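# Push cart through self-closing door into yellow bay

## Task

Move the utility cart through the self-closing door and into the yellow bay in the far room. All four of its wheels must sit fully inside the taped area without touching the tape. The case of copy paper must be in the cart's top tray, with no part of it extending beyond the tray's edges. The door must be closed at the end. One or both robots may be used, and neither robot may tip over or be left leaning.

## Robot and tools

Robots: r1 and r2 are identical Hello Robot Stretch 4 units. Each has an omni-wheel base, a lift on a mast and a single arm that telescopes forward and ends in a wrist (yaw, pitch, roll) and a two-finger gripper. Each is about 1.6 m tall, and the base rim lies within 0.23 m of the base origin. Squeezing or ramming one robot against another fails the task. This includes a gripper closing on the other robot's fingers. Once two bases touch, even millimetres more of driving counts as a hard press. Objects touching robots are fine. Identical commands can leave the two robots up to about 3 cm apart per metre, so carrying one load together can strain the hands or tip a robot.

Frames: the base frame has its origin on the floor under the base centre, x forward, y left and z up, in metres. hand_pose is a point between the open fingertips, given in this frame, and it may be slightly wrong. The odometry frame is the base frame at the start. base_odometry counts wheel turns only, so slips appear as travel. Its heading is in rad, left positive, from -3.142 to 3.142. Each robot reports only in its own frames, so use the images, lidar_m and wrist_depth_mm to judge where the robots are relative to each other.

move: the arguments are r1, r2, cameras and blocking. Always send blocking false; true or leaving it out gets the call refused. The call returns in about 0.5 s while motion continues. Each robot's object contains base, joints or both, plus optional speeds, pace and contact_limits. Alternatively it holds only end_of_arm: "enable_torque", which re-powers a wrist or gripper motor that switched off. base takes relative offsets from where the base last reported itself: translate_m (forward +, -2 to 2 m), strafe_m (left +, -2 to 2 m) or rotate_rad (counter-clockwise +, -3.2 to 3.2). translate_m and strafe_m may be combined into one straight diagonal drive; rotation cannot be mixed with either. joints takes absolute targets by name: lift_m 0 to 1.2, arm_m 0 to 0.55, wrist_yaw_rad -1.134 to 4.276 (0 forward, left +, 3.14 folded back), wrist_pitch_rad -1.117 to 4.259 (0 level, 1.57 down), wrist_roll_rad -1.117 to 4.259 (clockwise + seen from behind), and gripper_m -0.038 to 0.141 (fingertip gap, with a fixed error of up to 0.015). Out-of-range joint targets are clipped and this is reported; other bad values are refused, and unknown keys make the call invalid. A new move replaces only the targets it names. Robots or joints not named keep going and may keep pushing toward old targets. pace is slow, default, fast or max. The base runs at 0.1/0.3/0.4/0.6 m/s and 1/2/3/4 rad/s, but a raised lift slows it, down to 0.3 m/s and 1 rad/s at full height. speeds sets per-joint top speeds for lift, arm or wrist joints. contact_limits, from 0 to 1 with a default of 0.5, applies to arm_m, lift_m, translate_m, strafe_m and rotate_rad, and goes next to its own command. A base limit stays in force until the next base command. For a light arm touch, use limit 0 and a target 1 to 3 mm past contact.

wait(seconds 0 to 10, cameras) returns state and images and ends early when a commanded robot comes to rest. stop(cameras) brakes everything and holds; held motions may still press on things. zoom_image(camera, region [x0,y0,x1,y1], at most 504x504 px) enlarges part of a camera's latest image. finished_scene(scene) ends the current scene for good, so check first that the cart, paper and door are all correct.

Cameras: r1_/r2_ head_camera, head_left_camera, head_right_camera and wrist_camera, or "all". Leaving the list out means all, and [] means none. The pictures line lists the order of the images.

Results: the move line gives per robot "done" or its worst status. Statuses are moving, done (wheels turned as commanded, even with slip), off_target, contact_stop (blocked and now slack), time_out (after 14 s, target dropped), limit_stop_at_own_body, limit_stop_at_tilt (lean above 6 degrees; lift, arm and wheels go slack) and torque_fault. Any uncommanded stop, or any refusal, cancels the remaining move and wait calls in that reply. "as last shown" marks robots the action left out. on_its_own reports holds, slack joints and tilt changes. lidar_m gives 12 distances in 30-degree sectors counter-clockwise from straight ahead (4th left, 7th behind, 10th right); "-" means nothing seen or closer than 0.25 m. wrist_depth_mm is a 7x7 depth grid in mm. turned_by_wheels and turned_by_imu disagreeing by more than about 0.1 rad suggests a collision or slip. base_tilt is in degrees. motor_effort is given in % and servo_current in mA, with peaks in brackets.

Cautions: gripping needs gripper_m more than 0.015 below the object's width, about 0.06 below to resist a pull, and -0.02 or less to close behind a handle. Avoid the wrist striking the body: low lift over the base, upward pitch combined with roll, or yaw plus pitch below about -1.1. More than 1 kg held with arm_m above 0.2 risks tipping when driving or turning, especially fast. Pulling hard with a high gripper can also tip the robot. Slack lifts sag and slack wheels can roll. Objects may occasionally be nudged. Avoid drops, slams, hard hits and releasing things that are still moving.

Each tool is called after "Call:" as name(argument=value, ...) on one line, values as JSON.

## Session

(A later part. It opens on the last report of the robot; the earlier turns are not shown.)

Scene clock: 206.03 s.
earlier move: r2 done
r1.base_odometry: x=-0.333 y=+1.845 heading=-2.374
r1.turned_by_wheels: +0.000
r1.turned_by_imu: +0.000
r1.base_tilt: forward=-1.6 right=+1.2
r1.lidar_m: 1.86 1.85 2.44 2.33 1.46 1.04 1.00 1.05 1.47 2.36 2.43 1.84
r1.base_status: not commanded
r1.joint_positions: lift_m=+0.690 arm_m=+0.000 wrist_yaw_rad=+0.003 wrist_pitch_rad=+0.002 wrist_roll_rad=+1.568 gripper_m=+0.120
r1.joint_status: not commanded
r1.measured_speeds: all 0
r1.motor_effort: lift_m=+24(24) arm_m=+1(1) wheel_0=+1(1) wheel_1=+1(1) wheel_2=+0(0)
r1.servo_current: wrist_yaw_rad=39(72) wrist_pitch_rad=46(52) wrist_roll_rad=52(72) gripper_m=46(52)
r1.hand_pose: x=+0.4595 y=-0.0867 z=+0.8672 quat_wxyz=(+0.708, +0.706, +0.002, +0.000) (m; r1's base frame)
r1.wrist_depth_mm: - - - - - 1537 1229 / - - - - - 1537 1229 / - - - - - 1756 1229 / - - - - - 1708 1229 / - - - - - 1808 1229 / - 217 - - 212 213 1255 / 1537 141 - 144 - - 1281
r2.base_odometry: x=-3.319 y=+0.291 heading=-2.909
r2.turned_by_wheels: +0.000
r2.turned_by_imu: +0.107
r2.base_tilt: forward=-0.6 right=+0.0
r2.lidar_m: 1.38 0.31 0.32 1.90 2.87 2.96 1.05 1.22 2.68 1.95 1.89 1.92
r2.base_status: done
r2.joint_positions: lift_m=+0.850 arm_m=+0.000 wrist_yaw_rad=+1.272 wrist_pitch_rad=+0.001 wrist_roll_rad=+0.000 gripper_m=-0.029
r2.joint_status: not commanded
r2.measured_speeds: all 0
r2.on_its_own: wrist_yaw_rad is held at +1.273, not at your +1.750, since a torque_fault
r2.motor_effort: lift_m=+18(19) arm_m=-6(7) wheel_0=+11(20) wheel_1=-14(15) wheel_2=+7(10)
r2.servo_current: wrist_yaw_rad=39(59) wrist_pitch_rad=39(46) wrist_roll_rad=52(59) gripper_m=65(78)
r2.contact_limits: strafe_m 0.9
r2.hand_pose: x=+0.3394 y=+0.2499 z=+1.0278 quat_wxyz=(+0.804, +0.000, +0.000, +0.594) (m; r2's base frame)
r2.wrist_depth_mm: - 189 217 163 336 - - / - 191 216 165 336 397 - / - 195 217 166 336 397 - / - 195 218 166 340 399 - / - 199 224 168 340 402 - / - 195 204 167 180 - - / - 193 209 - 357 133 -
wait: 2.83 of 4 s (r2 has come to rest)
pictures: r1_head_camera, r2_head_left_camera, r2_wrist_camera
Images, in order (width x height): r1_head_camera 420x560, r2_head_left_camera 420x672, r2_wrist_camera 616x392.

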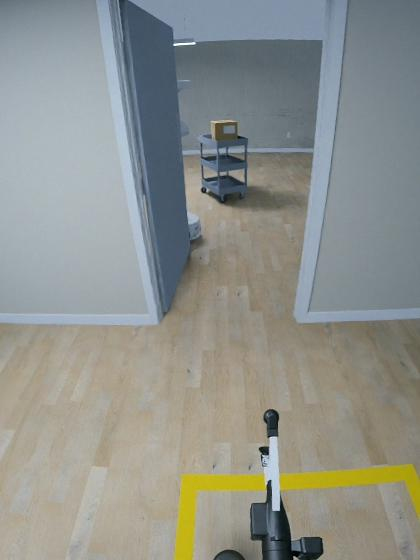

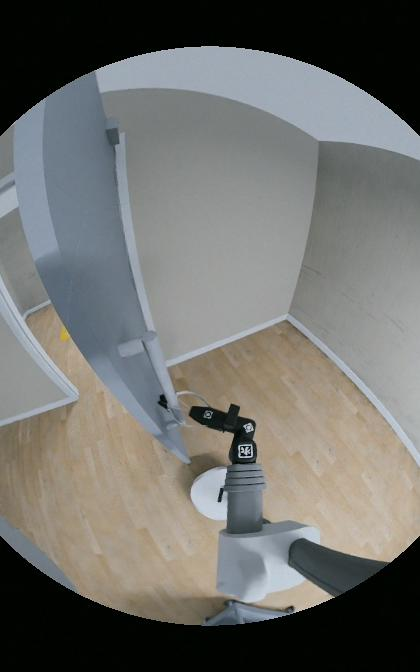

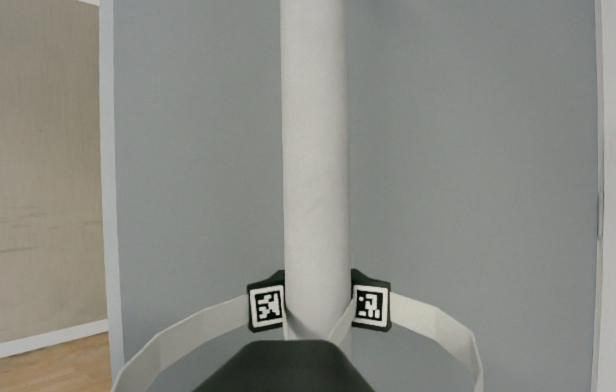

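Call:
move(r2={"base":{"translate_m":0.08,"strafe_m":-0.2},"pace":"slow","contact_limits":{"strafe_m":0.9}}, blocking=false, cameras=[])

Call:
wait(seconds=4, cameras=["r1_head_camera"])

Call:
move(r2={"base":{"translate_m":0.1,"strafe_m":-0.18},"pace":"slow","contact_limits":{"strafe_m":0.9}}, blocking=false, cameras=[])

Call:
wait(seconds=4, cameras=["r2_head_left_camera","r2_wrist_camera","r1_head_camera"])

Scene clock: 213.47 s.
move: r2 moving
r1: as last shown
r1.base_tilt: forward=-1.6 right=+1.3
r1.lidar_m: 1.89 1.81 2.42 2.33 1.44 1.07 1.00 1.04 1.48 2.36 2.46 1.85
r1.motor_effort: lift_m=+24(24) arm_m=+1(2) wheel_0=+1(1) wheel_1=+1(1) wheel_2=+0(0)
r1.servo_current: wrist_yaw_rad=52(65) wrist_pitch_rad=39(52) wrist_roll_rad=59(59) gripper_m=39(46)
r1.wrist_depth_mm: - - - - - 1537 1255 / - - - - - 1499 1229 / - - - - - 1708 1229 / - - - - - 1808 1229 / - - - - - 1808 1255 / - 217 - - 212 214 1255 / 1537 141 - 145 - - 1281
r2.base_odometry: x=-3.326 y=+0.301 heading=-2.909
r2.turned_by_wheels: +0.001
r2.turned_by_imu: +0.011
r2.base_tilt: forward=-0.6 right=+0.0
r2.lidar_m: 1.39 0.30 0.31 1.93 2.86 3.03 1.05 1.24 2.65 1.92 1.84 1.91
r2.base_status: translate_m moving; strafe_m moving
r2.joint_positions: lift_m=+0.850 arm_m=+0.000 wrist_yaw_rad=+1.272 wrist_pitch_rad=+0.001 wrist_roll_rad=+0.000 gripper_m=-0.029
r2.joint_status: not commanded
r2.measured_speeds: translate_m=+0.019 strafe_m=-0.046 rotate_rad=-0.002 lift_m=+0.000 arm_m=+0.000 wrist_yaw_rad=+0.000 wrist_pitch_rad=+0.000 wrist_roll_rad=+0.000
r2.on_its_own: wrist_yaw_rad is held at +1.273, not at your +1.750, since a torque_fault
r2.motor_effort: lift_m=+18(19) arm_m=-6(7) wheel_0=+15(18) wheel_1=-14(17) wheel_2=+5(8)
r2.servo_current: wrist_yaw_rad=33(59) wrist_pitch_rad=39(46) wrist_roll_rad=46(65) gripper_m=72(72)
r2.contact_limits: strafe_m 0.9
r2.hand_pose: x=+0.3394 y=+0.2499 z=+1.0278 quat_wxyz=(+0.804, +0.000, +0.000, +0.594) (m; r2's base frame)
r2.wrist_depth_mm: - 191 222 163 336 - - / - 192 218 164 336 392 - / - 196 220 166 336 394 - / - 196 220 166 329 394 - / - 197 226 167 338 397 - / - 196 206 167 180 - - / - 190 216 - 357 - -
pictures: none
No camera images: "cameras" was empty.

Scene clock: 216.40 s.
earlier move: r2 done
r1.base_odometry: x=-0.333 y=+1.845 heading=-2.374
r1.turned_by_wheels: +0.000
r1.turned_by_imu: +0.000
r1.base_tilt: forward=-1.6 right=+1.2
r1.lidar_m: 1.91 1.82 2.44 2.33 1.46 1.04 1.00 1.05 1.47 2.35 2.45 1.85
r1.base_status: not commanded
r1.joint_positions: lift_m=+0.690 arm_m=+0.000 wrist_yaw_rad=+0.003 wrist_pitch_rad=+0.002 wrist_roll_rad=+1.568 gripper_m=+0.120
r1.joint_status: not commanded
r1.measured_speeds: all 0
r1.motor_effort: lift_m=+24(24) arm_m=+2(2) wheel_0=+1(2) wheel_1=+1(1) wheel_2=+0(0)
r1.servo_current: wrist_yaw_rad=46(72) wrist_pitch_rad=46(52) wrist_roll_rad=52(59) gripper_m=46(52)
r1.hand_pose: x=+0.4595 y=-0.0867 z=+0.8672 quat_wxyz=(+0.708, +0.706, +0.002, +0.000) (m; r1's base frame)
r1.wrist_depth_mm: - - - - - 1537 1229 / - - - - - 1537 1229 / - - - - - 1756 1255 / - - - - - 1808 1229 / - - - - - 1863 1255 / - - - - - 213 1308 / 1537 140 - 144 - - 1255
r2.base_odometry: x=-3.443 y=+0.466 heading=-2.908
r2.turned_by_wheels: +0.000
r2.turned_by_imu: +0.105
r2.base_tilt: forward=-0.7 right=+0.0
r2.lidar_m: 1.34 0.35 0.32 2.12 3.08 1.47 1.19 4.49 2.11 1.69 1.64 1.72
r2.base_status: done
r2.joint_positions: lift_m=+0.850 arm_m=+0.000 wrist_yaw_rad=+1.272 wrist_pitch_rad=+0.001 wrist_roll_rad=+0.000 gripper_m=-0.029
r2.joint_status: not commanded
r2.measured_speeds: all 0
r2.on_its_own: wrist_yaw_rad is held at +1.273, not at your +1.750, since a torque_fault
r2.motor_effort: lift_m=+19(19) arm_m=-6(7) wheel_0=+12(20) wheel_1=-12(17) wheel_2=+7(9)
r2.servo_current: wrist_yaw_rad=46(65) wrist_pitch_rad=39(46) wrist_roll_rad=52(65) gripper_m=59(72)
r2.contact_limits: strafe_m 0.9
r2.hand_pose: x=+0.3394 y=+0.2499 z=+1.0278 quat_wxyz=(+0.804, +0.000, +0.000, +0.594) (m; r2's base frame)
r2.wrist_depth_mm: - 183 217 162 362 - - / - 185 218 164 345 - - / - 187 219 166 362 - - / - 189 220 166 362 - - / - 189 226 167 364 - - / - 188 185 167 179 - - / - 179 213 - 370 - -
wait: 2.93 of 4 s (r2 has come to rest)
pictures: r1_head_camera
Images, in order (width x height): r1_head_camera 420x560.

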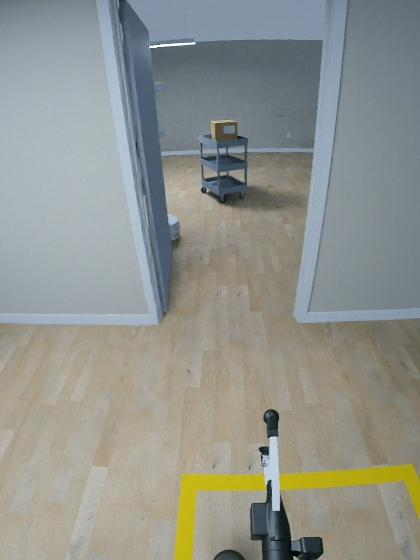

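Scene clock: 216.90 s.
move: r2 moving
r1: as last shown
r1.base_tilt: forward=-1.6 right=+1.3
r1.lidar_m: 1.93 1.83 2.46 2.35 1.44 1.02 0.99 1.04 1.47 2.34 2.45 1.82
r1.motor_effort: lift_m=+24(24) arm_m=+2(2) wheel_0=+1(1) wheel_1=+1(1) wheel_2=+0(0)
r1.servo_current: wrist_yaw_rad=33(65) wrist_pitch_rad=46(52) wrist_roll_rad=33(65) gripper_m=46(46)
r1.wrist_depth_mm: - - - - - 1537 1229 / - - - - - 1499 1229 / - - - - - 1756 1205 / - - - - - 1808 1255 / - - - - - 1808 1255 / - - - - - 214 1255 / 1537 141 - 144 - - 1229
r2.base_odometry: x=-3.451 y=+0.475 heading=-2.908
r2.turned_by_wheels: +0.001
r2.turned_by_imu: +0.008
r2.base_tilt: forward=-0.6 right=+0.0
r2.lidar_m: 1.34 0.35 0.32 2.18 3.11 1.40 1.17 4.45 2.06 1.67 1.63 1.67
r2.base_status: translate_m moving; strafe_m moving
r2.joint_positions: lift_m=+0.850 arm_m=+0.000 wrist_yaw_rad=+1.272 wrist_pitch_rad=+0.001 wrist_roll_rad=+0.000 gripper_m=-0.029
r2.joint_status: not commanded
r2.measured_speeds: translate_m=+0.025 strafe_m=-0.043 rotate_rad=+0.001 lift_m=+0.000 arm_m=+0.000 wrist_yaw_rad=+0.001 wrist_pitch_rad=+0.000 wrist_roll_rad=+0.000
r2.on_its_own: wrist_yaw_rad is held at +1.273, not at your +1.750, since a torque_fault
r2.motor_effort: lift_m=+18(19) arm_m=-6(7) wheel_0=+21(21) wheel_1=-12(14) wheel_2=+3(7)
r2.servo_current: wrist_yaw_rad=46(59) wrist_pitch_rad=33(39) wrist_roll_rad=46(52) gripper_m=65(72)
r2.contact_limits: strafe_m 0.9
r2.hand_pose: x=+0.3394 y=+0.2499 z=+1.0278 quat_wxyz=(+0.804, +0.000, +0.000, +0.594) (m; r2's base frame)
r2.wrist_depth_mm: - 185 224 163 343 - - / - 186 220 167 362 - - / - 189 219 167 359 - - / - 190 220 166 359 - - / - 190 227 167 362 - - / - 190 185 168 179 - - / - 181 215 - 382 - -
pictures: none
No camera images: "cameras" was empty.

Scene clock: 219.73 s.
earlier move: r2 done
r1.base_odometry: x=-0.333 y=+1.845 heading=-2.374
r1.turned_by_wheels: +0.000
r1.turned_by_imu: +0.000
r1.base_tilt: forward=-1.6 right=+1.3
r1.lidar_m: 1.88 1.83 2.44 2.34 1.46 1.04 1.01 1.04 1.47 2.36 2.45 1.84
r1.base_status: not commanded
r1.joint_positions: lift_m=+0.690 arm_m=+0.000 wrist_yaw_rad=+0.003 wrist_pitch_rad=+0.002 wrist_roll_rad=+1.568 gripper_m=+0.120
r1.joint_status: not commanded
r1.measured_speeds: all 0
r1.motor_effort: lift_m=+24(24) arm_m=+2(2) wheel_0=+0(1) wheel_1=+0(1) wheel_2=+0(0)
r1.servo_current: wrist_yaw_rad=39(72) wrist_pitch_rad=52(52) wrist_roll_rad=59(65) gripper_m=46(52)
r1.hand_pose: x=+0.4595 y=-0.0867 z=+0.8672 quat_wxyz=(+0.708, +0.706, +0.002, +0.000) (m; r1's base frame)
r1.wrist_depth_mm: - - - - - 1537 1205 / - - - - - 1499 1229 / - - - - - 1756 1229 / - - - - - 1756 1255 / - - - - - 1756 1255 / - - - - - 213 1255 / 1576 140 - 145 - - 1255
r2.base_odometry: x=-3.582 y=+0.617 heading=-2.906
r2.turned_by_wheels: +0.002
r2.turned_by_imu: +0.215
r2.base_tilt: forward=-0.7 right=+0.0
r2.lidar_m: 1.24 0.30 0.30 2.92 3.31 1.38 1.56 2.64 1.65 1.45 1.47 1.39
r2.base_status: done
r2.joint_positions: lift_m=+0.850 arm_m=+0.000 wrist_yaw_rad=+1.301 wrist_pitch_rad=+0.001 wrist_roll_rad=+0.000 gripper_m=-0.029
r2.joint_status: not commanded
r2.measured_speeds: all 0
r2.on_its_own: wrist_yaw_rad is held at +1.273, not at your +1.750, since a torque_fault; wrist_yaw_rad is at rest, and its servo_current (189 mA) is outside its rest range (0 to 104 mA)
r2.motor_effort: lift_m=+18(19) arm_m=+4(7) wheel_0=+30(34) wheel_1=+3(14) wheel_2=+0(9)
r2.servo_current: wrist_yaw_rad=189(195) wrist_pitch_rad=46(46) wrist_roll_rad=39(65) gripper_m=65(78)
r2.contact_limits: strafe_m 0.9
r2.hand_pose: x=+0.3321 y=+0.2546 z=+1.0278 quat_wxyz=(+0.796, +0.000, +0.000, +0.605) (m; r2's base frame)
r2.wrist_depth_mm: - 206 224 270 309 373 - / - 206 220 272 309 375 - / - 210 224 272 310 362 - / - 207 229 272 309 373 - / - 211 225 169 312 366 - / - 204 177 180 304 377 - / - 157 225 - 130 - -
wait: 2.83 of 4 s (r2 has come to rest)
pictures: r1_head_camera, r2_head_left_camera, r2_wrist_camera
Images, in order (width x height): r1_head_camera 420x560, r2_head_left_camera 420x672, r2_wrist_camera 616x392.

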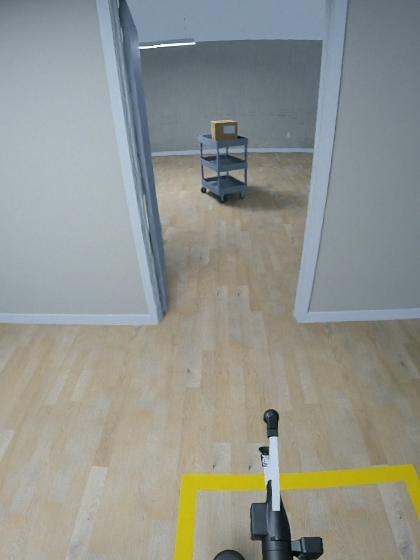

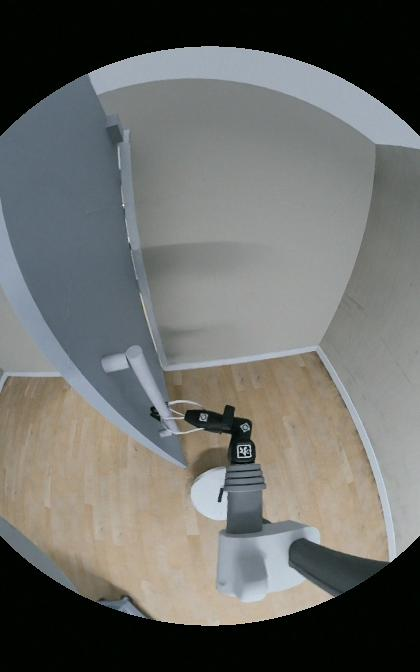

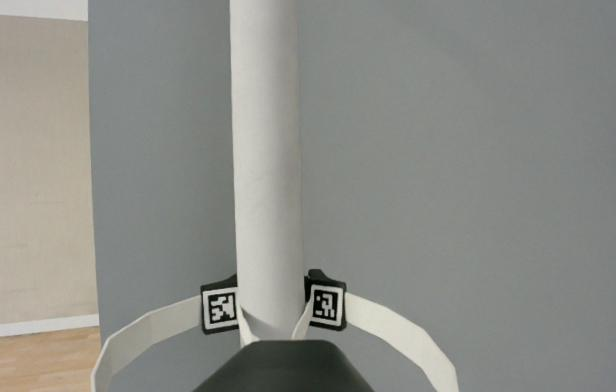

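Call:
move(r1={"base":{"translate_m":2.0,"strafe_m":-0.12},"pace":"fast"}, blocking=false, cameras=[])

Call:
wait(seconds=8, cameras=["r1_head_left_camera","r1_head_camera"])

Scene clock: 228.57 s.
move: r1 moving
r1.base_odometry: x=-0.369 y=+1.814 heading=-2.374
r1.turned_by_wheels: +0.000
r1.turned_by_imu: +0.000
r1.base_tilt: forward=-1.7 right=+1.3
r1.lidar_m: 1.84 1.78 2.43 2.34 1.53 1.11 1.04 1.12 1.57 2.32 2.41 1.81
r1.base_status: translate_m moving; strafe_m moving
r1.joint_positions: lift_m=+0.690 arm_m=+0.000 wrist_yaw_rad=+0.002 wrist_pitch_rad=+0.002 wrist_roll_rad=+1.568 gripper_m=+0.120
r1.joint_status: not commanded
r1.measured_speeds: translate_m=+0.183 strafe_m=-0.010 rotate_rad=-0.009 lift_m=+0.000 arm_m=+0.000 wrist_yaw_rad=+0.000 wrist_pitch_rad=+0.000 wrist_roll_rad=+0.000
r1.motor_effort: lift_m=+24(24) arm_m=+2(2) wheel_0=+10(10) wheel_1=+6(7) wheel_2=-13(13)
r1.servo_current: wrist_yaw_rad=52(65) wrist_pitch_rad=46(46) wrist_roll_rad=46(65) gripper_m=39(46)
r1.hand_pose: x=+0.4595 y=-0.0867 z=+0.8672 quat_wxyz=(+0.708, +0.706, +0.002, +0.000) (m; r1's base frame)
r1.wrist_depth_mm: - - - - - 1537 1205 / - - - - - 1499 1229 / - - - - - 1756 1229 / - - - - - 1756 1255 / - - - - - 1808 1255 / - - - - - 213 1281 / - 140 - 145 - - 1308
r2: as last shown
r2.turned_by_wheels: +0.000
r2.turned_by_imu: +0.000
r2.lidar_m: 1.22 0.34 0.33 2.92 3.32 1.34 1.56 2.59 1.62 1.46 1.48 1.39
r2.on_its_own: wrist_yaw_rad is held at +1.273, not at your +1.750, since a torque_fault
r2.motor_effort: lift_m=+19(19) arm_m=+4(4) wheel_0=+29(30) wheel_1=+3(3) wheel_2=+0(1)
r2.servo_current: wrist_yaw_rad=176(195) wrist_pitch_rad=39(46) wrist_roll_rad=52(52) gripper_m=72(72)
r2.contact_limits: strafe_m 0.9
r2.wrist_depth_mm: - 204 223 268 309 375 - / - 206 220 272 309 373 - / - 210 225 270 310 362 - / - 207 229 272 309 375 - / - 210 225 169 310 366 - / - 204 178 181 304 377 - / - 157 226 - 298 - -
pictures: none
No camera images: "cameras" was empty.

Scene clock: 234.43 s.
earlier move: r1 done
r1.base_odometry: x=-1.855 y=+0.543 heading=-2.374
r1.turned_by_wheels: +0.000
r1.turned_by_imu: +0.000
r1.base_tilt: forward=-1.6 right=+1.3
r1.lidar_m: 2.23 0.98 0.61 0.53 0.60 3.13 3.02 3.16 0.39 0.38 2.36 3.25
r1.base_status: done
r1.joint_positions: lift_m=+0.690 arm_m=+0.000 wrist_yaw_rad=+0.002 wrist_pitch_rad=+0.002 wrist_roll_rad=+1.568 gripper_m=+0.120
r1.joint_status: not commanded
r1.measured_speeds: all 0
r1.motor_effort: lift_m=+23(24) arm_m=+3(3) wheel_0=+1(10) wheel_1=+0(8) wheel_2=+2(13)
r1.servo_current: wrist_yaw_rad=52(78) wrist_pitch_rad=46(52) wrist_roll_rad=39(72) gripper_m=46(46)
r1.hand_pose: x=+0.4595 y=-0.0867 z=+0.8672 quat_wxyz=(+0.708, +0.706, +0.002, +0.000) (m; r1's base frame)
r1.wrist_depth_mm: - - - - - 1808 1205 / - - - - - 1756 1255 / - - - - - 1756 1205 / - - - - - 1808 1229 / - - - - - 1808 1255 / - - - - - 213 1255 / - - - 145 - 1983 1255
r2.base_odometry: x=-3.582 y=+0.617 heading=-2.906
r2.turned_by_wheels: +0.000
r2.turned_by_imu: +0.001
r2.base_tilt: forward=-0.7 right=+0.0
r2.lidar_m: 1.21 0.34 0.32 2.92 3.28 1.33 1.55 2.61 1.61 1.46 1.47 1.38
r2.base_status: not commanded
r2.joint_positions: lift_m=+0.850 arm_m=+0.000 wrist_yaw_rad=+1.301 wrist_pitch_rad=+0.001 wrist_roll_rad=+0.000 gripper_m=-0.029
r2.joint_status: not commanded
r2.measured_speeds: all 0
r2.on_its_own: wrist_yaw_rad is held at +1.273, not at your +1.750, since a torque_fault; wrist_yaw_rad is at rest, and its servo_current (182 mA) is outside its rest range (0 to 104 mA)
r2.motor_effort: lift_m=+19(19) arm_m=+4(5) wheel_0=+29(30) wheel_1=+3(3) wheel_2=+0(1)
r2.servo_current: wrist_yaw_rad=182(202) wrist_pitch_rad=39(46) wrist_roll_rad=59(59) gripper_m=65(78)
r2.contact_limits: strafe_m 0.9
r2.hand_pose: x=+0.3321 y=+0.2546 z=+1.0278 quat_wxyz=(+0.796, +0.000, +0.000, +0.605) (m; r2's base frame)
r2.wrist_depth_mm: - 205 224 271 309 373 - / - 206 221 271 309 373 - / - 210 225 271 309 364 - / - 208 229 272 309 373 - / - 211 224 169 310 364 - / - 204 177 181 306 377 - / - 157 226 - 298 - -
wait: 5.87 of 8 s (r1 has come to rest)
pictures: r1_head_camera, r1_head_left_camera
Images, in order (width x height): r1_head_camera 420x560, r1_head_left_camera 420x672.

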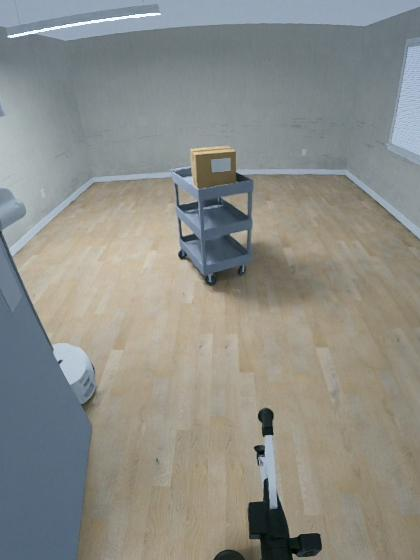

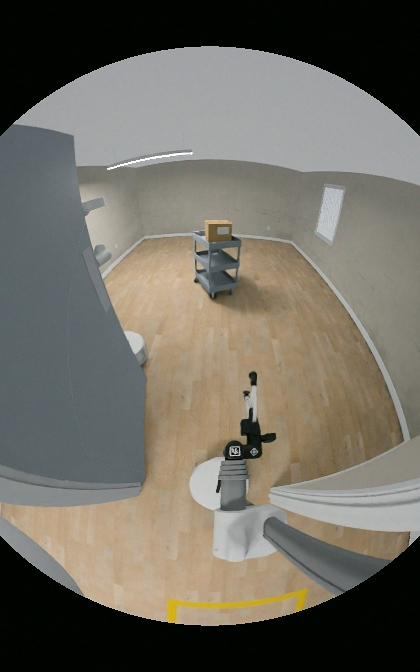

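Call:
move(r1={"base":{"translate_m":0.6},"pace":"fast"}, blocking=false, cameras=[])

Call:
wait(seconds=4, cameras=[])

Call:
move(r1={"base":{"translate_m":0.8,"strafe_m":-0.8},"pace":"fast"}, blocking=false, cameras=[])

Call:
wait(seconds=6, cameras=[])

Call:
move(r1={"base":{"translate_m":2.0},"pace":"fast"}, blocking=false, cameras=[])

Call:
wait(seconds=8, cameras=["r1_head_left_camera","r1_head_camera"])

Scene clock: 245.50 s.
move: r1 moving
r1.base_odometry: x=-1.889 y=+0.510 heading=-2.374
r1.turned_by_wheels: +0.000
r1.turned_by_imu: +0.000
r1.base_tilt: forward=-1.6 right=+1.3
r1.lidar_m: 2.16 1.01 0.63 0.55 0.60 3.16 3.06 3.20 0.40 0.42 2.36 3.25
r1.base_status: translate_m moving
r1.joint_positions: lift_m=+0.690 arm_m=+0.000 wrist_yaw_rad=+0.002 wrist_pitch_rad=+0.002 wrist_roll_rad=+1.568 gripper_m=+0.120
r1.joint_status: not commanded
r1.measured_speeds: translate_m=+0.183 strafe_m=-0.003 rotate_rad=-0.001 lift_m=+0.000 arm_m=+0.000 wrist_yaw_rad=+0.000 wrist_pitch_rad=+0.000 wrist_roll_rad=+0.000
r1.motor_effort: lift_m=+23(23) arm_m=+3(3) wheel_0=+9(9) wheel_1=+7(8) wheel_2=-9(11)
r1.servo_current: wrist_yaw_rad=39(65) wrist_pitch_rad=52(52) wrist_roll_rad=52(78) gripper_m=46(46)
r1.hand_pose: x=+0.4595 y=-0.0867 z=+0.8672 quat_wxyz=(+0.708, +0.706, +0.002, +0.000) (m; r1's base frame)
r1.wrist_depth_mm: - - - - - 1708 1205 / - - - - - 1756 1229 / - - - - - 1756 1229 / - - - - - 1756 1229 / - - - - - 1808 1229 / - - - - - 213 1229 / - - - 144 - 1921 1281
r2: as last shown
r2.turned_by_imu: +0.000
r2.base_tilt: forward=-0.7 right=-0.1
r2.lidar_m: 1.22 0.34 0.30 2.92 3.32 1.36 1.52 2.65 1.65 1.48 1.46 1.39
r2.on_its_own: wrist_yaw_rad is held at +1.273, not at your +1.750, since a torque_fault
r2.motor_effort: lift_m=+18(19) arm_m=+4(4) wheel_0=+29(30) wheel_1=+3(3) wheel_2=+0(0)
r2.servo_current: wrist_yaw_rad=182(189) wrist_pitch_rad=39(46) wrist_roll_rad=59(59) gripper_m=65(72)
r2.contact_limits: strafe_m 0.9
r2.wrist_depth_mm: - 206 224 270 309 370 - / - 206 220 271 307 373 - / - 210 225 272 307 364 - / - 207 229 270 310 373 - / - 211 225 169 310 364 - / - 203 177 180 304 375 - / - 158 225 - 300 - -
pictures: none
No camera images: "cameras" was empty.

Scene clock: 247.93 s.
earlier move: r1 done
r1.base_odometry: x=-2.287 y=+0.126 heading=-2.374
r1.turned_by_wheels: +0.000
r1.turned_by_imu: +0.000
r1.base_tilt: forward=-1.6 right=+1.3
r1.lidar_m: 1.63 3.50 0.71 0.64 0.66 0.83 3.67 0.78 0.97 2.27 2.36 3.27
r1.base_status: done
r1.joint_positions: lift_m=+0.690 arm_m=+0.000 wrist_yaw_rad=+0.002 wrist_pitch_rad=+0.002 wrist_roll_rad=+1.568 gripper_m=+0.120
r1.joint_status: not commanded
r1.measured_speeds: all 0
r1.motor_effort: lift_m=+23(23) arm_m=+3(3) wheel_0=+1(9) wheel_1=+0(9) wheel_2=+2(12)
r1.servo_current: wrist_yaw_rad=65(65) wrist_pitch_rad=33(52) wrist_roll_rad=52(78) gripper_m=39(52)
r1.hand_pose: x=+0.4595 y=-0.0867 z=+0.8672 quat_wxyz=(+0.708, +0.706, +0.002, +0.000) (m; r1's base frame)
r1.wrist_depth_mm: - - - - - 1708 1229 / - - - - - 1708 1229 / - - - - - 1756 1205 / - - - - - 1537 1255 / - - - 1618 - 1464 1281 / - - - - 195 213 1255 / - - - 145 - 1863 1281
r2.base_odometry: x=-3.582 y=+0.617 heading=-2.906
r2.turned_by_wheels: +0.000
r2.turned_by_imu: +0.000
r2.base_tilt: forward=-0.7 right=-0.1
r2.lidar_m: 1.23 0.32 0.32 0.97 3.31 1.36 1.54 2.64 1.64 1.45 1.47 1.38
r2.base_status: not commanded
r2.joint_positions: lift_m=+0.850 arm_m=+0.000 wrist_yaw_rad=+1.301 wrist_pitch_rad=+0.001 wrist_roll_rad=+0.000 gripper_m=-0.029
r2.joint_status: not commanded
r2.measured_speeds: all 0
r2.on_its_own: wrist_yaw_rad is held at +1.273, not at your +1.750, since a torque_fault; wrist_yaw_rad is at rest, and its servo_current (176 mA) is outside its rest range (0 to 104 mA)
r2.motor_effort: lift_m=+18(19) arm_m=+4(5) wheel_0=+30(30) wheel_1=+3(3) wheel_2=+0(1)
r2.servo_current: wrist_yaw_rad=176(195) wrist_pitch_rad=39(46) wrist_roll_rad=46(59) gripper_m=65(78)
r2.contact_limits: strafe_m 0.9
r2.hand_pose: x=+0.3321 y=+0.2546 z=+1.0278 quat_wxyz=(+0.796, +0.000, +0.000, +0.605) (m; r2's base frame)
r2.wrist_depth_mm: - 205 224 270 310 375 - / - 205 221 272 310 375 - / - 209 224 270 310 364 - / - 206 229 272 310 373 - / - 210 225 169 312 364 - / - 204 177 181 304 377 - / - 157 226 - 298 - -
wait: 2.43 of 4 s (r1 has come to rest)
pictures: none
No camera images: "cameras" was empty.

Scene clock: 248.43 s.
move: r1 moving
r1.base_odometry: x=-2.336 y=+0.127 heading=-2.374
r1.turned_by_wheels: +0.000
r1.turned_by_imu: +0.000
r1.base_tilt: forward=-1.6 right=+1.3
r1.lidar_m: 1.60 3.53 0.75 0.68 0.69 0.86 3.71 0.78 1.03 2.23 2.30 3.19
r1.base_status: translate_m moving; strafe_m moving
r1.joint_positions: lift_m=+0.690 arm_m=+0.000 wrist_yaw_rad=+0.002 wrist_pitch_rad=+0.002 wrist_roll_rad=+1.568 gripper_m=+0.120
r1.joint_status: not commanded
r1.measured_speeds: translate_m=+0.135 strafe_m=-0.134 rotate_rad=+0.001 lift_m=+0.000 arm_m=+0.000 wrist_yaw_rad=+0.000 wrist_pitch_rad=+0.000 wrist_roll_rad=+0.000
r1.motor_effort: lift_m=+23(23) arm_m=+3(3) wheel_0=+11(13) wheel_1=-4(6) wheel_2=-9(10)
r1.servo_current: wrist_yaw_rad=59(59) wrist_pitch_rad=33(46) wrist_roll_rad=59(59) gripper_m=39(46)
r1.hand_pose: x=+0.4595 y=-0.0867 z=+0.8672 quat_wxyz=(+0.708, +0.706, +0.002, +0.000) (m; r1's base frame)
r1.wrist_depth_mm: - - - - - 1756 1205 / - - - - - 1708 1229 / - - - - - 1808 1255 / - - - - - 1537 1255 / - - - 1618 - 1499 1255 / - - - - 191 213 1229 / - - - 145 - 1983 1255
r2: as last shown
r2.lidar_m: 1.24 0.36 0.32 0.99 3.30 1.35 1.56 2.60 1.65 1.47 1.48 1.38
r2.on_its_own: wrist_yaw_rad is held at +1.273, not at your +1.750, since a torque_fault
r2.motor_effort: lift_m=+19(19) arm_m=+4(4) wheel_0=+30(30) wheel_1=+3(3) wheel_2=+0(1)
r2.servo_current: wrist_yaw_rad=202(202) wrist_pitch_rad=39(46) wrist_roll_rad=39(52) gripper_m=65(72)
r2.contact_limits: strafe_m 0.9
r2.wrist_depth_mm: - 205 223 271 309 375 - / - 206 220 271 310 375 - / - 210 224 271 309 362 - / - 206 229 273 310 375 - / - 211 225 169 312 366 - / - 204 177 181 304 377 - / - 157 226 - 297 - -
pictures: none
No camera images: "cameras" was empty.

Scene clock: 252.07 s.
earlier move: r1 done
r1.base_odometry: x=-3.418 y=+0.146 heading=-2.374
r1.turned_by_wheels: +0.000
r1.turned_by_imu: -0.003
r1.base_tilt: forward=-1.6 right=+1.3
r1.lidar_m: 4.32 1.15 1.23 1.58 1.55 1.90 1.43 1.51 1.53 1.45 1.53 2.10
r1.base_status: done
r1.joint_positions: lift_m=+0.690 arm_m=+0.000 wrist_yaw_rad=+0.002 wrist_pitch_rad=+0.002 wrist_roll_rad=+1.568 gripper_m=+0.120
r1.joint_status: not commanded
r1.measured_speeds: all 0
r1.motor_effort: lift_m=+23(23) arm_m=+4(4) wheel_0=-1(15) wheel_1=-1(7) wheel_2=+1(10)
r1.servo_current: wrist_yaw_rad=39(78) wrist_pitch_rad=46(52) wrist_roll_rad=26(65) gripper_m=46(52)
r1.hand_pose: x=+0.4595 y=-0.0867 z=+0.8672 quat_wxyz=(+0.708, +0.706, +0.002, +0.000) (m; r1's base frame)
r1.wrist_depth_mm: - - - - - 1708 1229 / - - - - - 1808 1229 / - - - - - 1808 1229 / - - - - - 1808 1255 / - - - - - 1808 1255 / - - - - - 213 1255 / - - - 145 - 1983 1255
r2.base_odometry: x=-3.582 y=+0.617 heading=-2.906
r2.turned_by_wheels: +0.000
r2.turned_by_imu: +0.001
r2.base_tilt: forward=-0.7 right=-0.1
r2.lidar_m: 1.22 0.34 0.33 1.60 1.61 1.34 1.54 2.64 1.64 1.45 1.48 1.39
r2.base_status: not commanded
r2.joint_positions: lift_m=+0.850 arm_m=+0.000 wrist_yaw_rad=+1.301 wrist_pitch_rad=+0.001 wrist_roll_rad=+0.000 gripper_m=-0.029
r2.joint_status: not commanded
r2.measured_speeds: all 0
r2.on_its_own: wrist_yaw_rad is held at +1.273, not at your +1.750, since a torque_fault; wrist_yaw_rad is at rest, and its servo_current (195 mA) is outside its rest range (0 to 104 mA)
r2.motor_effort: lift_m=+19(19) arm_m=+4(4) wheel_0=+30(30) wheel_1=+3(4) wheel_2=+1(1)
r2.servo_current: wrist_yaw_rad=195(202) wrist_pitch_rad=39(52) wrist_roll_rad=39(59) gripper_m=59(78)
r2.contact_limits: strafe_m 0.9
r2.hand_pose: x=+0.3321 y=+0.2546 z=+1.0278 quat_wxyz=(+0.796, +0.000, +0.000, +0.605) (m; r2's base frame)
r2.wrist_depth_mm: - 205 224 270 309 375 - / - 206 220 271 309 370 - / - 210 225 272 310 364 - / - 207 229 272 312 373 - / - 211 224 169 314 366 - / - 204 178 181 306 379 - / - 149 226 - 298 - -
wait: 3.63 of 6 s (r1 has come to rest)
pictures: none
No camera images: "cameras" was empty.

Scene clock: 252.57 s.
move: r1 moving
r1.base_odometry: x=-3.452 y=+0.113 heading=-2.374
r1.turned_by_wheels: +0.000
r1.turned_by_imu: +0.000
r1.base_tilt: forward=-1.6 right=+1.3
r1.lidar_m: 4.27 1.12 1.19 1.59 1.60 1.96 1.50 1.53 1.53 1.46 1.53 2.11
r1.base_status: translate_m moving
r1.joint_positions: lift_m=+0.690 arm_m=+0.000 wrist_yaw_rad=+0.002 wrist_pitch_rad=+0.002 wrist_roll_rad=+1.568 gripper_m=+0.120
r1.joint_status: not commanded
r1.measured_speeds: translate_m=+0.184 strafe_m=+0.002 rotate_rad=+0.002 lift_m=+0.000 arm_m=+0.000 wrist_yaw_rad=-0.002 wrist_pitch_rad=+0.000 wrist_roll_rad=+0.000
r1.motor_effort: lift_m=+23(23) arm_m=+3(4) wheel_0=+9(10) wheel_1=+7(7) wheel_2=-12(12)
r1.servo_current: wrist_yaw_rad=46(65) wrist_pitch_rad=52(52) wrist_roll_rad=39(65) gripper_m=39(46)
r1.hand_pose: x=+0.4595 y=-0.0868 z=+0.8672 quat_wxyz=(+0.708, +0.706, +0.002, +0.000) (m; r1's base frame)
r1.wrist_depth_mm: - - - - - 1708 1182 / - - - - - 1756 1229 / - - - - - 1708 1255 / - - - - - 1808 1205 / - - - - - 1863 1255 / - - - - - 213 1308 / - - - 145 - 1921 1255
r2: as last shown
r2.turned_by_imu: +0.000
r2.base_tilt: forward=-0.8 right=+0.0
r2.lidar_m: 1.23 0.33 0.30 1.67 1.58 1.35 1.54 2.65 1.66 1.46 1.48 1.39
r2.on_its_own: wrist_yaw_rad is held at +1.273, not at your +1.750, since a torque_fault
r2.motor_effort: lift_m=+18(19) arm_m=+4(4) wheel_0=+29(30) wheel_1=+3(3) wheel_2=+0(1)
r2.servo_current: wrist_yaw_rad=189(195) wrist_pitch_rad=46(46) wrist_roll_rad=46(46) gripper_m=65(78)
r2.contact_limits: strafe_m 0.9
r2.wrist_depth_mm: - 205 224 271 307 373 - / - 206 220 271 310 373 - / - 210 224 272 310 366 - / - 207 229 273 310 377 - / - 211 226 169 312 364 - / - 204 178 181 306 377 - / - 157 226 - 298 - -
pictures: none
No camera images: "cameras" was empty.

Scene clock: 258.43 s.
earlier move: r1 done
r1.base_odometry: x=-4.857 y=-1.243 heading=-2.374
r1.turned_by_wheels: +0.000
r1.turned_by_imu: +0.000
r1.base_tilt: forward=-1.6 right=+1.2
r1.lidar_m: 2.33 2.44 3.33 3.22 0.87 0.96 3.52 2.13 1.52 1.47 1.52 2.12
r1.base_status: done
r1.joint_positions: lift_m=+0.690 arm_m=+0.000 wrist_yaw_rad=+0.002 wrist_pitch_rad=+0.002 wrist_roll_rad=+1.568 gripper_m=+0.120
r1.joint_status: not commanded
r1.measured_speeds: all 0
r1.motor_effort: lift_m=+23(23) arm_m=+4(4) wheel_0=+1(10) wheel_1=+0(8) wheel_2=+2(13)
r1.servo_current: wrist_yaw_rad=59(72) wrist_pitch_rad=46(52) wrist_roll_rad=59(78) gripper_m=46(52)
r1.hand_pose: x=+0.4595 y=-0.0868 z=+0.8672 quat_wxyz=(+0.708, +0.706, +0.002, +0.000) (m; r1's base frame)
r1.wrist_depth_mm: - - - - - 1708 1229 / - - - - - 1756 1205 / - - - - - 1756 1229 / - - - - - 1808 1255 / - - - - - 1863 1255 / - - - - - 213 1255 / - - - 145 - 1921 1255
r2.base_odometry: x=-3.582 y=+0.617 heading=-2.906
r2.turned_by_wheels: +0.000
r2.turned_by_imu: +0.001
r2.base_tilt: forward=-0.7 right=-0.1
r2.lidar_m: 1.22 0.32 0.32 2.89 3.29 1.35 1.56 2.62 1.64 1.46 1.47 1.38
r2.base_status: not commanded
r2.joint_positions: lift_m=+0.850 arm_m=+0.000 wrist_yaw_rad=+1.301 wrist_pitch_rad=+0.001 wrist_roll_rad=+0.000 gripper_m=-0.029
r2.joint_status: not commanded
r2.measured_speeds: all 0
r2.on_its_own: wrist_yaw_rad is held at +1.273, not at your +1.750, since a torque_fault; wrist_yaw_rad is at rest, and its servo_current (189 mA) is outside its rest range (0 to 104 mA)
r2.motor_effort: lift_m=+19(19) arm_m=+4(4) wheel_0=+29(30) wheel_1=+3(3) wheel_2=+0(1)
r2.servo_current: wrist_yaw_rad=189(195) wrist_pitch_rad=39(46) wrist_roll_rad=39(59) gripper_m=65(78)
r2.contact_limits: strafe_m 0.9
r2.hand_pose: x=+0.3321 y=+0.2546 z=+1.0278 quat_wxyz=(+0.796, +0.000, +0.000, +0.605) (m; r2's base frame)
r2.wrist_depth_mm: - 206 224 271 309 373 - / - 206 220 270 310 373 - / - 209 224 271 310 364 - / - 206 229 273 310 373 - / - 211 226 169 312 364 - / - 204 177 181 304 377 - / - 157 226 - 300 - -
wait: 5.87 of 8 s (r1 has come to rest)
pictures: r1_head_camera, r1_head_left_camera
Images, in order (width x height): r1_head_camera 420x560, r1_head_left_camera 420x672.

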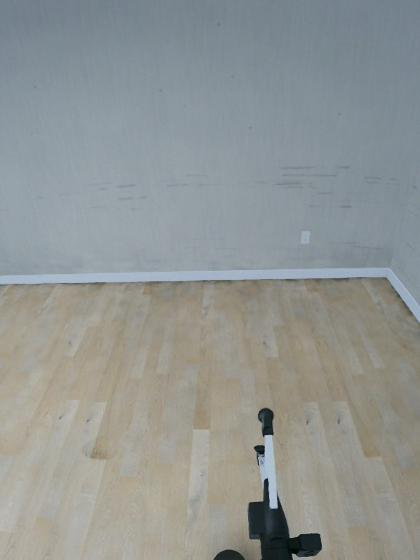

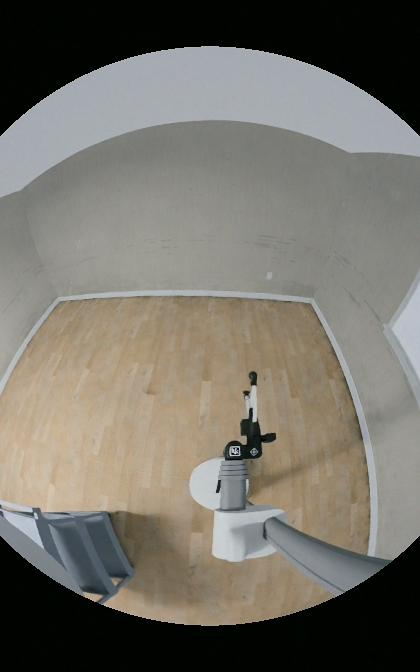

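Call:
move(r1={"base":{"translate_m":0.75,"strafe_m":0.6},"pace":"fast"}, blocking=false, cameras=[])

Call:
wait(seconds=5, cameras=[])

Call:
move(r1={"base":{"rotate_rad":3.14},"pace":"fast"}, blocking=false, cameras=[])

Call:
wait(seconds=5, cameras=["r1_head_left_camera","r1_head_camera"])

Scene clock: 266.37 s.
move: r1 moving
r1.base_odometry: x=-4.863 y=-1.294 heading=-2.374
r1.turned_by_wheels: +0.000
r1.turned_by_imu: +0.000
r1.base_tilt: forward=-1.6 right=+1.3
r1.lidar_m: 2.30 2.41 3.29 3.20 0.86 0.95 3.58 2.20 1.58 1.50 1.54 2.17
r1.base_status: translate_m moving; strafe_m moving
r1.joint_positions: lift_m=+0.690 arm_m=+0.000 wrist_yaw_rad=+0.002 wrist_pitch_rad=+0.002 wrist_roll_rad=+1.568 gripper_m=+0.120
r1.joint_status: not commanded
r1.measured_speeds: translate_m=+0.154 strafe_m=+0.125 rotate_rad=-0.001 lift_m=+0.000 arm_m=+0.000 wrist_yaw_rad=+0.000 wrist_pitch_rad=+0.000 wrist_roll_rad=+0.000
r1.motor_effort: lift_m=+23(23) arm_m=+3(4) wheel_0=-5(7) wheel_1=+11(12) wheel_2=-10(10)
r1.servo_current: wrist_yaw_rad=59(65) wrist_pitch_rad=39(46) wrist_roll_rad=52(65) gripper_m=39(46)
r1.hand_pose: x=+0.4595 y=-0.0868 z=+0.8672 quat_wxyz=(+0.708, +0.706, +0.001, +0.000) (m; r1's base frame)
r1.wrist_depth_mm: - - - - - 1756 1205 / - - - - - 1756 1229 / - - - - - 1808 1229 / - - - - - 1808 1255 / - - - - - 1808 1281 / - - - - - 215 1255 / - - - 145 - 1983 1255
r2: as last shown
r2.turned_by_imu: +0.000
r2.base_tilt: forward=-0.7 right=+0.0
r2.lidar_m: 1.23 0.32 0.30 2.93 3.30 1.33 1.56 2.63 1.64 1.44 1.48 1.39
r2.on_its_own: wrist_yaw_rad is held at +1.273, not at your +1.750, since a torque_fault
r2.motor_effort: lift_m=+18(19) arm_m=+4(4) wheel_0=+29(30) wheel_1=+3(3) wheel_2=+1(1)
r2.servo_current: wrist_yaw_rad=176(195) wrist_pitch_rad=39(46) wrist_roll_rad=52(65) gripper_m=65(78)
r2.contact_limits: strafe_m 0.9
r2.wrist_depth_mm: - 205 223 271 309 375 - / - 206 221 271 309 375 - / - 210 224 272 310 359 - / - 207 229 272 310 373 - / - 211 226 170 312 364 - / - 204 177 181 306 377 - / - 157 226 - 298 - -
pictures: none
No camera images: "cameras" was empty.

Scene clock: 269.53 s.
earlier move: r1 done
r1.base_odometry: x=-4.980 y=-2.196 heading=-2.374
r1.turned_by_wheels: +0.000
r1.turned_by_imu: +0.004
r1.base_tilt: forward=-1.6 right=+1.3
r1.lidar_m: 1.58 1.69 2.27 2.63 2.75 1.15 1.07 2.98 2.14 2.05 2.19 1.66
r1.base_status: done
r1.joint_positions: lift_m=+0.690 arm_m=+0.000 wrist_yaw_rad=+0.002 wrist_pitch_rad=+0.002 wrist_roll_rad=+1.568 gripper_m=+0.120
r1.joint_status: not commanded
r1.measured_speeds: all 0
r1.motor_effort: lift_m=+23(23) arm_m=+4(4) wheel_0=-3(7) wheel_1=-2(14) wheel_2=+2(11)
r1.servo_current: wrist_yaw_rad=46(65) wrist_pitch_rad=39(52) wrist_roll_rad=46(72) gripper_m=39(52)
r1.hand_pose: x=+0.4595 y=-0.0868 z=+0.8672 quat_wxyz=(+0.708, +0.706, +0.001, +0.000) (m; r1's base frame)
r1.wrist_depth_mm: - - - - - - 1205 / - - - - - - 1229 / - - - - - - 1182 / - - - - - - 1182 / - - - - - - 1205 / - 193 - - 190 196 1229 / - 139 - 145 - - 1281
r2.base_odometry: x=-3.582 y=+0.617 heading=-2.906
r2.turned_by_wheels: +0.000
r2.turned_by_imu: +0.000
r2.base_tilt: forward=-0.7 right=+0.0
r2.lidar_m: 1.22 0.34 0.30 2.90 3.29 1.35 1.56 2.61 1.63 1.45 1.49 1.40
r2.base_status: not commanded
r2.joint_positions: lift_m=+0.850 arm_m=+0.000 wrist_yaw_rad=+1.301 wrist_pitch_rad=+0.001 wrist_roll_rad=+0.000 gripper_m=-0.029
r2.joint_status: not commanded
r2.measured_speeds: all 0
r2.on_its_own: wrist_yaw_rad is held at +1.273, not at your +1.750, since a torque_fault; wrist_yaw_rad is at rest, and its servo_current (189 mA) is outside its rest range (0 to 104 mA)
r2.motor_effort: lift_m=+18(19) arm_m=+4(4) wheel_0=+30(30) wheel_1=+3(3) wheel_2=+0(1)
r2.servo_current: wrist_yaw_rad=189(195) wrist_pitch_rad=39(46) wrist_roll_rad=46(65) gripper_m=65(78)
r2.contact_limits: strafe_m 0.9
r2.hand_pose: x=+0.3321 y=+0.2546 z=+1.0278 quat_wxyz=(+0.796, +0.000, +0.000, +0.605) (m; r2's base frame)
r2.wrist_depth_mm: - 205 223 270 310 370 - / - 207 221 271 309 373 - / - 210 225 272 310 364 - / - 206 229 272 310 373 - / - 211 224 169 312 364 - / - 204 177 181 304 377 - / - 157 225 - 300 - -
wait: 3.17 of 5 s (r1 has come to rest)
pictures: none
No camera images: "cameras" was empty.

Scene clock: 270.03 s.
move: r1 moving
r1.base_odometry: x=-4.980 y=-2.196 heading=-2.054
r1.turned_by_wheels: +0.320
r1.turned_by_imu: +0.321
r1.base_tilt: forward=-1.6 right=+1.3
r1.lidar_m: 1.59 1.94 2.64 2.65 1.46 1.09 3.81 2.33 2.05 2.09 1.81 1.60
r1.base_status: rotate_rad moving
r1.joint_positions: lift_m=+0.690 arm_m=+0.000 wrist_yaw_rad=+0.002 wrist_pitch_rad=+0.002 wrist_roll_rad=+1.568 gripper_m=+0.120
r1.joint_status: not commanded
r1.measured_speeds: translate_m=+0.000 strafe_m=+0.000 rotate_rad=+1.235 lift_m=+0.000 arm_m=+0.000 wrist_yaw_rad=+0.000 wrist_pitch_rad=+0.000 wrist_roll_rad=+0.000
r1.motor_effort: lift_m=+23(23) arm_m=+3(4) wheel_0=-9(10) wheel_1=-6(9) wheel_2=-8(8)
r1.servo_current: wrist_yaw_rad=59(59) wrist_pitch_rad=39(46) wrist_roll_rad=33(52) gripper_m=39(52)
r1.hand_pose: x=+0.4595 y=-0.0869 z=+0.8672 quat_wxyz=(+0.708, +0.706, +0.001, +0.000) (m; r1's base frame)
r1.wrist_depth_mm: - - - - - - 1160 / - - - - - - 1205 / - - - - - - 1182 / - - - - - - 1205 / - - - - - - 1255 / - 193 - - 191 213 1281 / - 139 - 144 - - 1255
r2: as last shown
r2.base_tilt: forward=-0.8 right=+0.0
r2.lidar_m: 1.21 0.34 0.32 2.92 3.30 1.34 1.53 2.62 1.63 1.45 1.46 1.37
r2.on_its_own: wrist_yaw_rad is held at +1.273, not at your +1.750, since a torque_fault
r2.motor_effort: lift_m=+19(19) arm_m=+4(4) wheel_0=+30(30) wheel_1=+3(3) wheel_2=+0(1)
r2.servo_current: wrist_yaw_rad=176(195) wrist_pitch_rad=46(46) wrist_roll_rad=52(59) gripper_m=72(72)
r2.contact_limits: strafe_m 0.9
r2.wrist_depth_mm: - 206 224 270 310 373 - / - 206 221 272 309 375 - / - 210 225 271 310 362 - / - 207 229 273 310 373 - / - 211 225 169 312 366 - / - 204 177 180 304 377 - / - 157 226 - 298 - -
pictures: none
No camera images: "cameras" was empty.

Scene clock: 272.07 s.
earlier move: r1 done
r1.base_odometry: x=-4.980 y=-2.196 heading=+0.766
r1.turned_by_wheels: +2.820
r1.turned_by_imu: +2.835
r1.base_tilt: forward=-1.6 right=+1.3
r1.lidar_m: 1.10 3.03 2.14 2.01 2.15 1.69 1.58 1.66 2.26 2.66 2.74 1.17
r1.base_status: done
r1.joint_positions: lift_m=+0.690 arm_m=+0.000 wrist_yaw_rad=+0.002 wrist_pitch_rad=+0.002 wrist_roll_rad=+1.568 gripper_m=+0.120
r1.joint_status: not commanded
r1.measured_speeds: all 0
r1.motor_effort: lift_m=+22(23) arm_m=-4(4) wheel_0=-1(12) wheel_1=-1(9) wheel_2=+0(10)
r1.servo_current: wrist_yaw_rad=52(78) wrist_pitch_rad=33(52) wrist_roll_rad=52(65) gripper_m=52(52)
r1.hand_pose: x=+0.4595 y=-0.0869 z=+0.8673 quat_wxyz=(+0.708, +0.706, +0.001, +0.000) (m; r1's base frame)
r1.wrist_depth_mm: - - - - - 1708 1138 / - - - - - 1863 1060 / - - - 1160 - 931 946 / - - - 1182 - 1537 1182 / - - - - - 1708 1229 / - - - - - 213 1229 / - - - 145 - 1983 1281
r2.base_odometry: x=-3.582 y=+0.617 heading=-2.906
r2.turned_by_wheels: +0.000
r2.turned_by_imu: +0.000
r2.base_tilt: forward=-0.7 right=+0.0
r2.lidar_m: 1.23 0.33 0.32 2.92 3.28 1.35 1.56 2.64 1.63 1.45 1.48 1.40
r2.base_status: not commanded
r2.joint_positions: lift_m=+0.850 arm_m=+0.000 wrist_yaw_rad=+1.301 wrist_pitch_rad=+0.001 wrist_roll_rad=+0.000 gripper_m=-0.029
r2.joint_status: not commanded
r2.measured_speeds: all 0
r2.on_its_own: wrist_yaw_rad is held at +1.273, not at your +1.750, since a torque_fault; wrist_yaw_rad is at rest, and its servo_current (189 mA) is outside its rest range (0 to 104 mA)
r2.motor_effort: lift_m=+19(19) arm_m=+4(4) wheel_0=+29(30) wheel_1=+3(3) wheel_2=+0(1)
r2.servo_current: wrist_yaw_rad=189(195) wrist_pitch_rad=33(52) wrist_roll_rad=39(65) gripper_m=65(72)
r2.contact_limits: strafe_m 0.9
r2.hand_pose: x=+0.3321 y=+0.2546 z=+1.0278 quat_wxyz=(+0.796, +0.000, +0.000, +0.605) (m; r2's base frame)
r2.wrist_depth_mm: - 206 224 270 309 373 - / - 206 220 271 310 373 - / - 210 224 272 310 366 - / - 206 229 273 310 373 - / - 210 225 169 312 366 - / - 204 177 180 304 377 - / - 157 225 - 298 - -
wait: 2.03 of 5 s (r1 has come to rest)
pictures: r1_head_camera, r1_head_left_camera
Images, in order (width x height): r1_head_camera 420x560, r1_head_left_camera 420x672.

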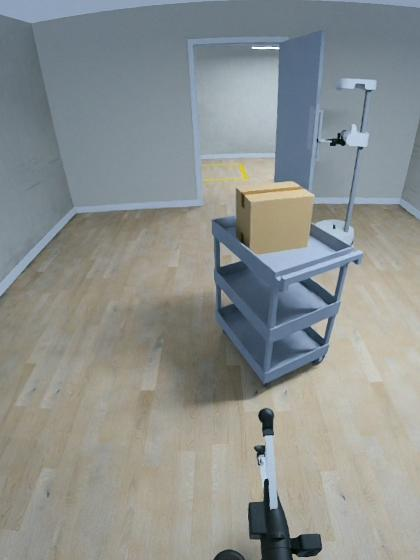

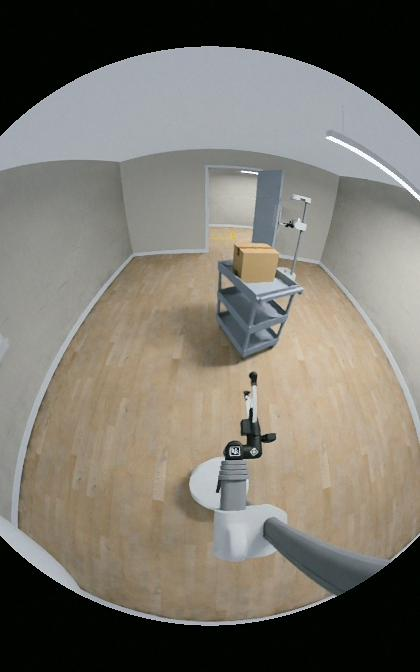

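Call:
move(r1={"base":{"translate_m":0.35,"strafe_m":-0.3}}, blocking=false, cameras=[])

Call:
wait(seconds=5, cameras=["r1_wrist_camera","r1_head_camera"])

Scene clock: 281.60 s.
move: r1 moving
r1.base_odometry: x=-4.947 y=-2.194 heading=+0.766
r1.turned_by_wheels: +0.000
r1.turned_by_imu: -0.001
r1.base_tilt: forward=-1.6 right=+1.3
r1.lidar_m: 1.06 3.03 2.14 2.06 2.17 1.70 1.62 1.69 2.32 2.62 2.75 1.15
r1.base_status: translate_m moving; strafe_m moving
r1.joint_positions: lift_m=+0.690 arm_m=+0.000 wrist_yaw_rad=+0.002 wrist_pitch_rad=+0.002 wrist_roll_rad=+1.568 gripper_m=+0.120
r1.joint_status: not commanded
r1.measured_speeds: translate_m=+0.097 strafe_m=-0.084 rotate_rad=+0.002 lift_m=+0.000 arm_m=+0.000 wrist_yaw_rad=+0.000 wrist_pitch_rad=+0.000 wrist_roll_rad=+0.000
r1.motor_effort: lift_m=+22(22) arm_m=-4(4) wheel_0=+9(10) wheel_1=-4(6) wheel_2=-7(8)
r1.servo_current: wrist_yaw_rad=46(65) wrist_pitch_rad=46(52) wrist_roll_rad=46(59) gripper_m=46(46)
r1.hand_pose: x=+0.4595 y=-0.0869 z=+0.8673 quat_wxyz=(+0.708, +0.706, +0.001, +0.000) (m; r1's base frame)
r1.wrist_depth_mm: - - - - - 1756 1118 / - - - - - 1756 1042 / - - - 1160 - - 946 / - - - 1138 - 1499 1138 / - - - - - 1661 1255 / - - - - - 214 1281 / - - - 145 - 1983 1255
r2: as last shown
r2.lidar_m: 1.23 0.34 0.32 2.94 3.32 1.36 1.55 2.64 1.65 1.47 1.45 1.37
r2.on_its_own: wrist_yaw_rad is held at +1.273, not at your +1.750, since a torque_fault
r2.servo_current: wrist_yaw_rad=189(195) wrist_pitch_rad=39(46) wrist_roll_rad=46(52) gripper_m=72(78)
r2.contact_limits: strafe_m 0.9
r2.wrist_depth_mm: - 205 223 270 310 373 - / - 206 221 271 309 373 - / - 210 225 270 310 364 - / - 207 229 272 310 373 - / - 211 225 169 312 366 - / - 204 177 181 303 375 - / - 157 225 - 298 - -
pictures: none
No camera images: "cameras" was empty.

Scene clock: 284.07 s.
earlier move: r1 done
r1.base_odometry: x=-4.520 y=-2.169 heading=+0.766
r1.turned_by_wheels: +0.000
r1.turned_by_imu: -0.001
r1.base_tilt: forward=-1.6 right=+1.3
r1.lidar_m: 0.73 1.37 2.47 2.32 2.46 2.04 1.95 2.03 2.45 2.36 2.43 0.91
r1.base_status: done
r1.joint_positions: lift_m=+0.690 arm_m=+0.000 wrist_yaw_rad=+0.002 wrist_pitch_rad=+0.002 wrist_roll_rad=+1.568 gripper_m=+0.120
r1.joint_status: not commanded
r1.measured_speeds: all 0
r1.motor_effort: lift_m=+22(22) arm_m=-4(4) wheel_0=+1(12) wheel_1=-3(6) wheel_2=+0(10)
r1.servo_current: wrist_yaw_rad=59(65) wrist_pitch_rad=39(52) wrist_roll_rad=72(72) gripper_m=33(46)
r1.hand_pose: x=+0.4595 y=-0.0869 z=+0.8673 quat_wxyz=(+0.708, +0.706, +0.001, +0.000) (m; r1's base frame)
r1.wrist_depth_mm: - - - - - 1756 1229 / - - - - - 1618 1205 / - - - - - 750 1308 / - - - 878 - 668 - / - - 866 831 - - - / - - 831 820 211 212 591 / - - - 145 - 1808 1205
r2.base_odometry: x=-3.582 y=+0.617 heading=-2.906
r2.turned_by_wheels: +0.000
r2.turned_by_imu: +0.000
r2.base_tilt: forward=-0.7 right=+0.0
r2.lidar_m: 1.22 0.33 0.29 2.91 3.30 1.35 1.57 2.63 1.65 1.45 1.47 1.41
r2.base_status: not commanded
r2.joint_positions: lift_m=+0.850 arm_m=+0.000 wrist_yaw_rad=+1.301 wrist_pitch_rad=+0.001 wrist_roll_rad=+0.000 gripper_m=-0.029
r2.joint_status: not commanded
r2.measured_speeds: all 0
r2.on_its_own: wrist_yaw_rad is held at +1.273, not at your +1.750, since a torque_fault; wrist_yaw_rad is at rest, and its servo_current (176 mA) is outside its rest range (0 to 104 mA)
r2.motor_effort: lift_m=+19(19) arm_m=+4(4) wheel_0=+29(30) wheel_1=+3(3) wheel_2=+0(1)
r2.servo_current: wrist_yaw_rad=176(195) wrist_pitch_rad=39(52) wrist_roll_rad=39(65) gripper_m=65(78)
r2.contact_limits: strafe_m 0.9
r2.hand_pose: x=+0.3321 y=+0.2546 z=+1.0278 quat_wxyz=(+0.796, +0.000, +0.000, +0.605) (m; r2's base frame)
r2.wrist_depth_mm: - 206 224 270 309 373 - / - 206 220 272 309 370 - / - 210 225 271 309 364 - / - 207 228 272 312 373 - / - 211 225 169 314 366 - / - 204 177 180 304 377 - / - 157 225 - 297 - -
wait: 2.47 of 5 s (r1 has come to rest)
pictures: r1_head_camera, r1_wrist_camera
Images, in order (width x height): r1_head_camera 420x560, r1_wrist_camera 616x392.

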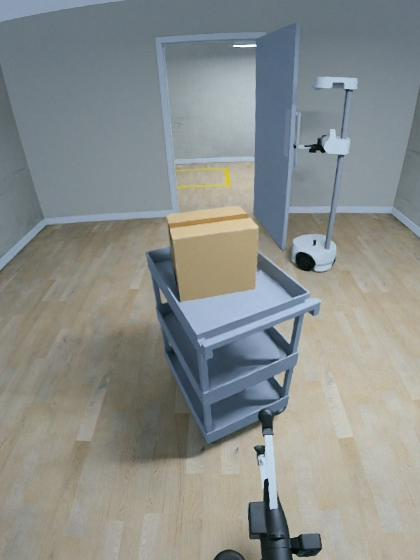

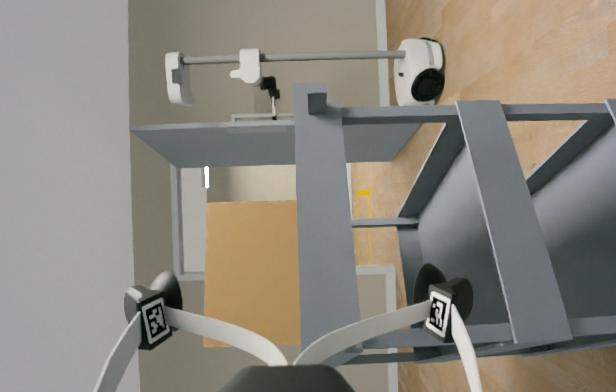

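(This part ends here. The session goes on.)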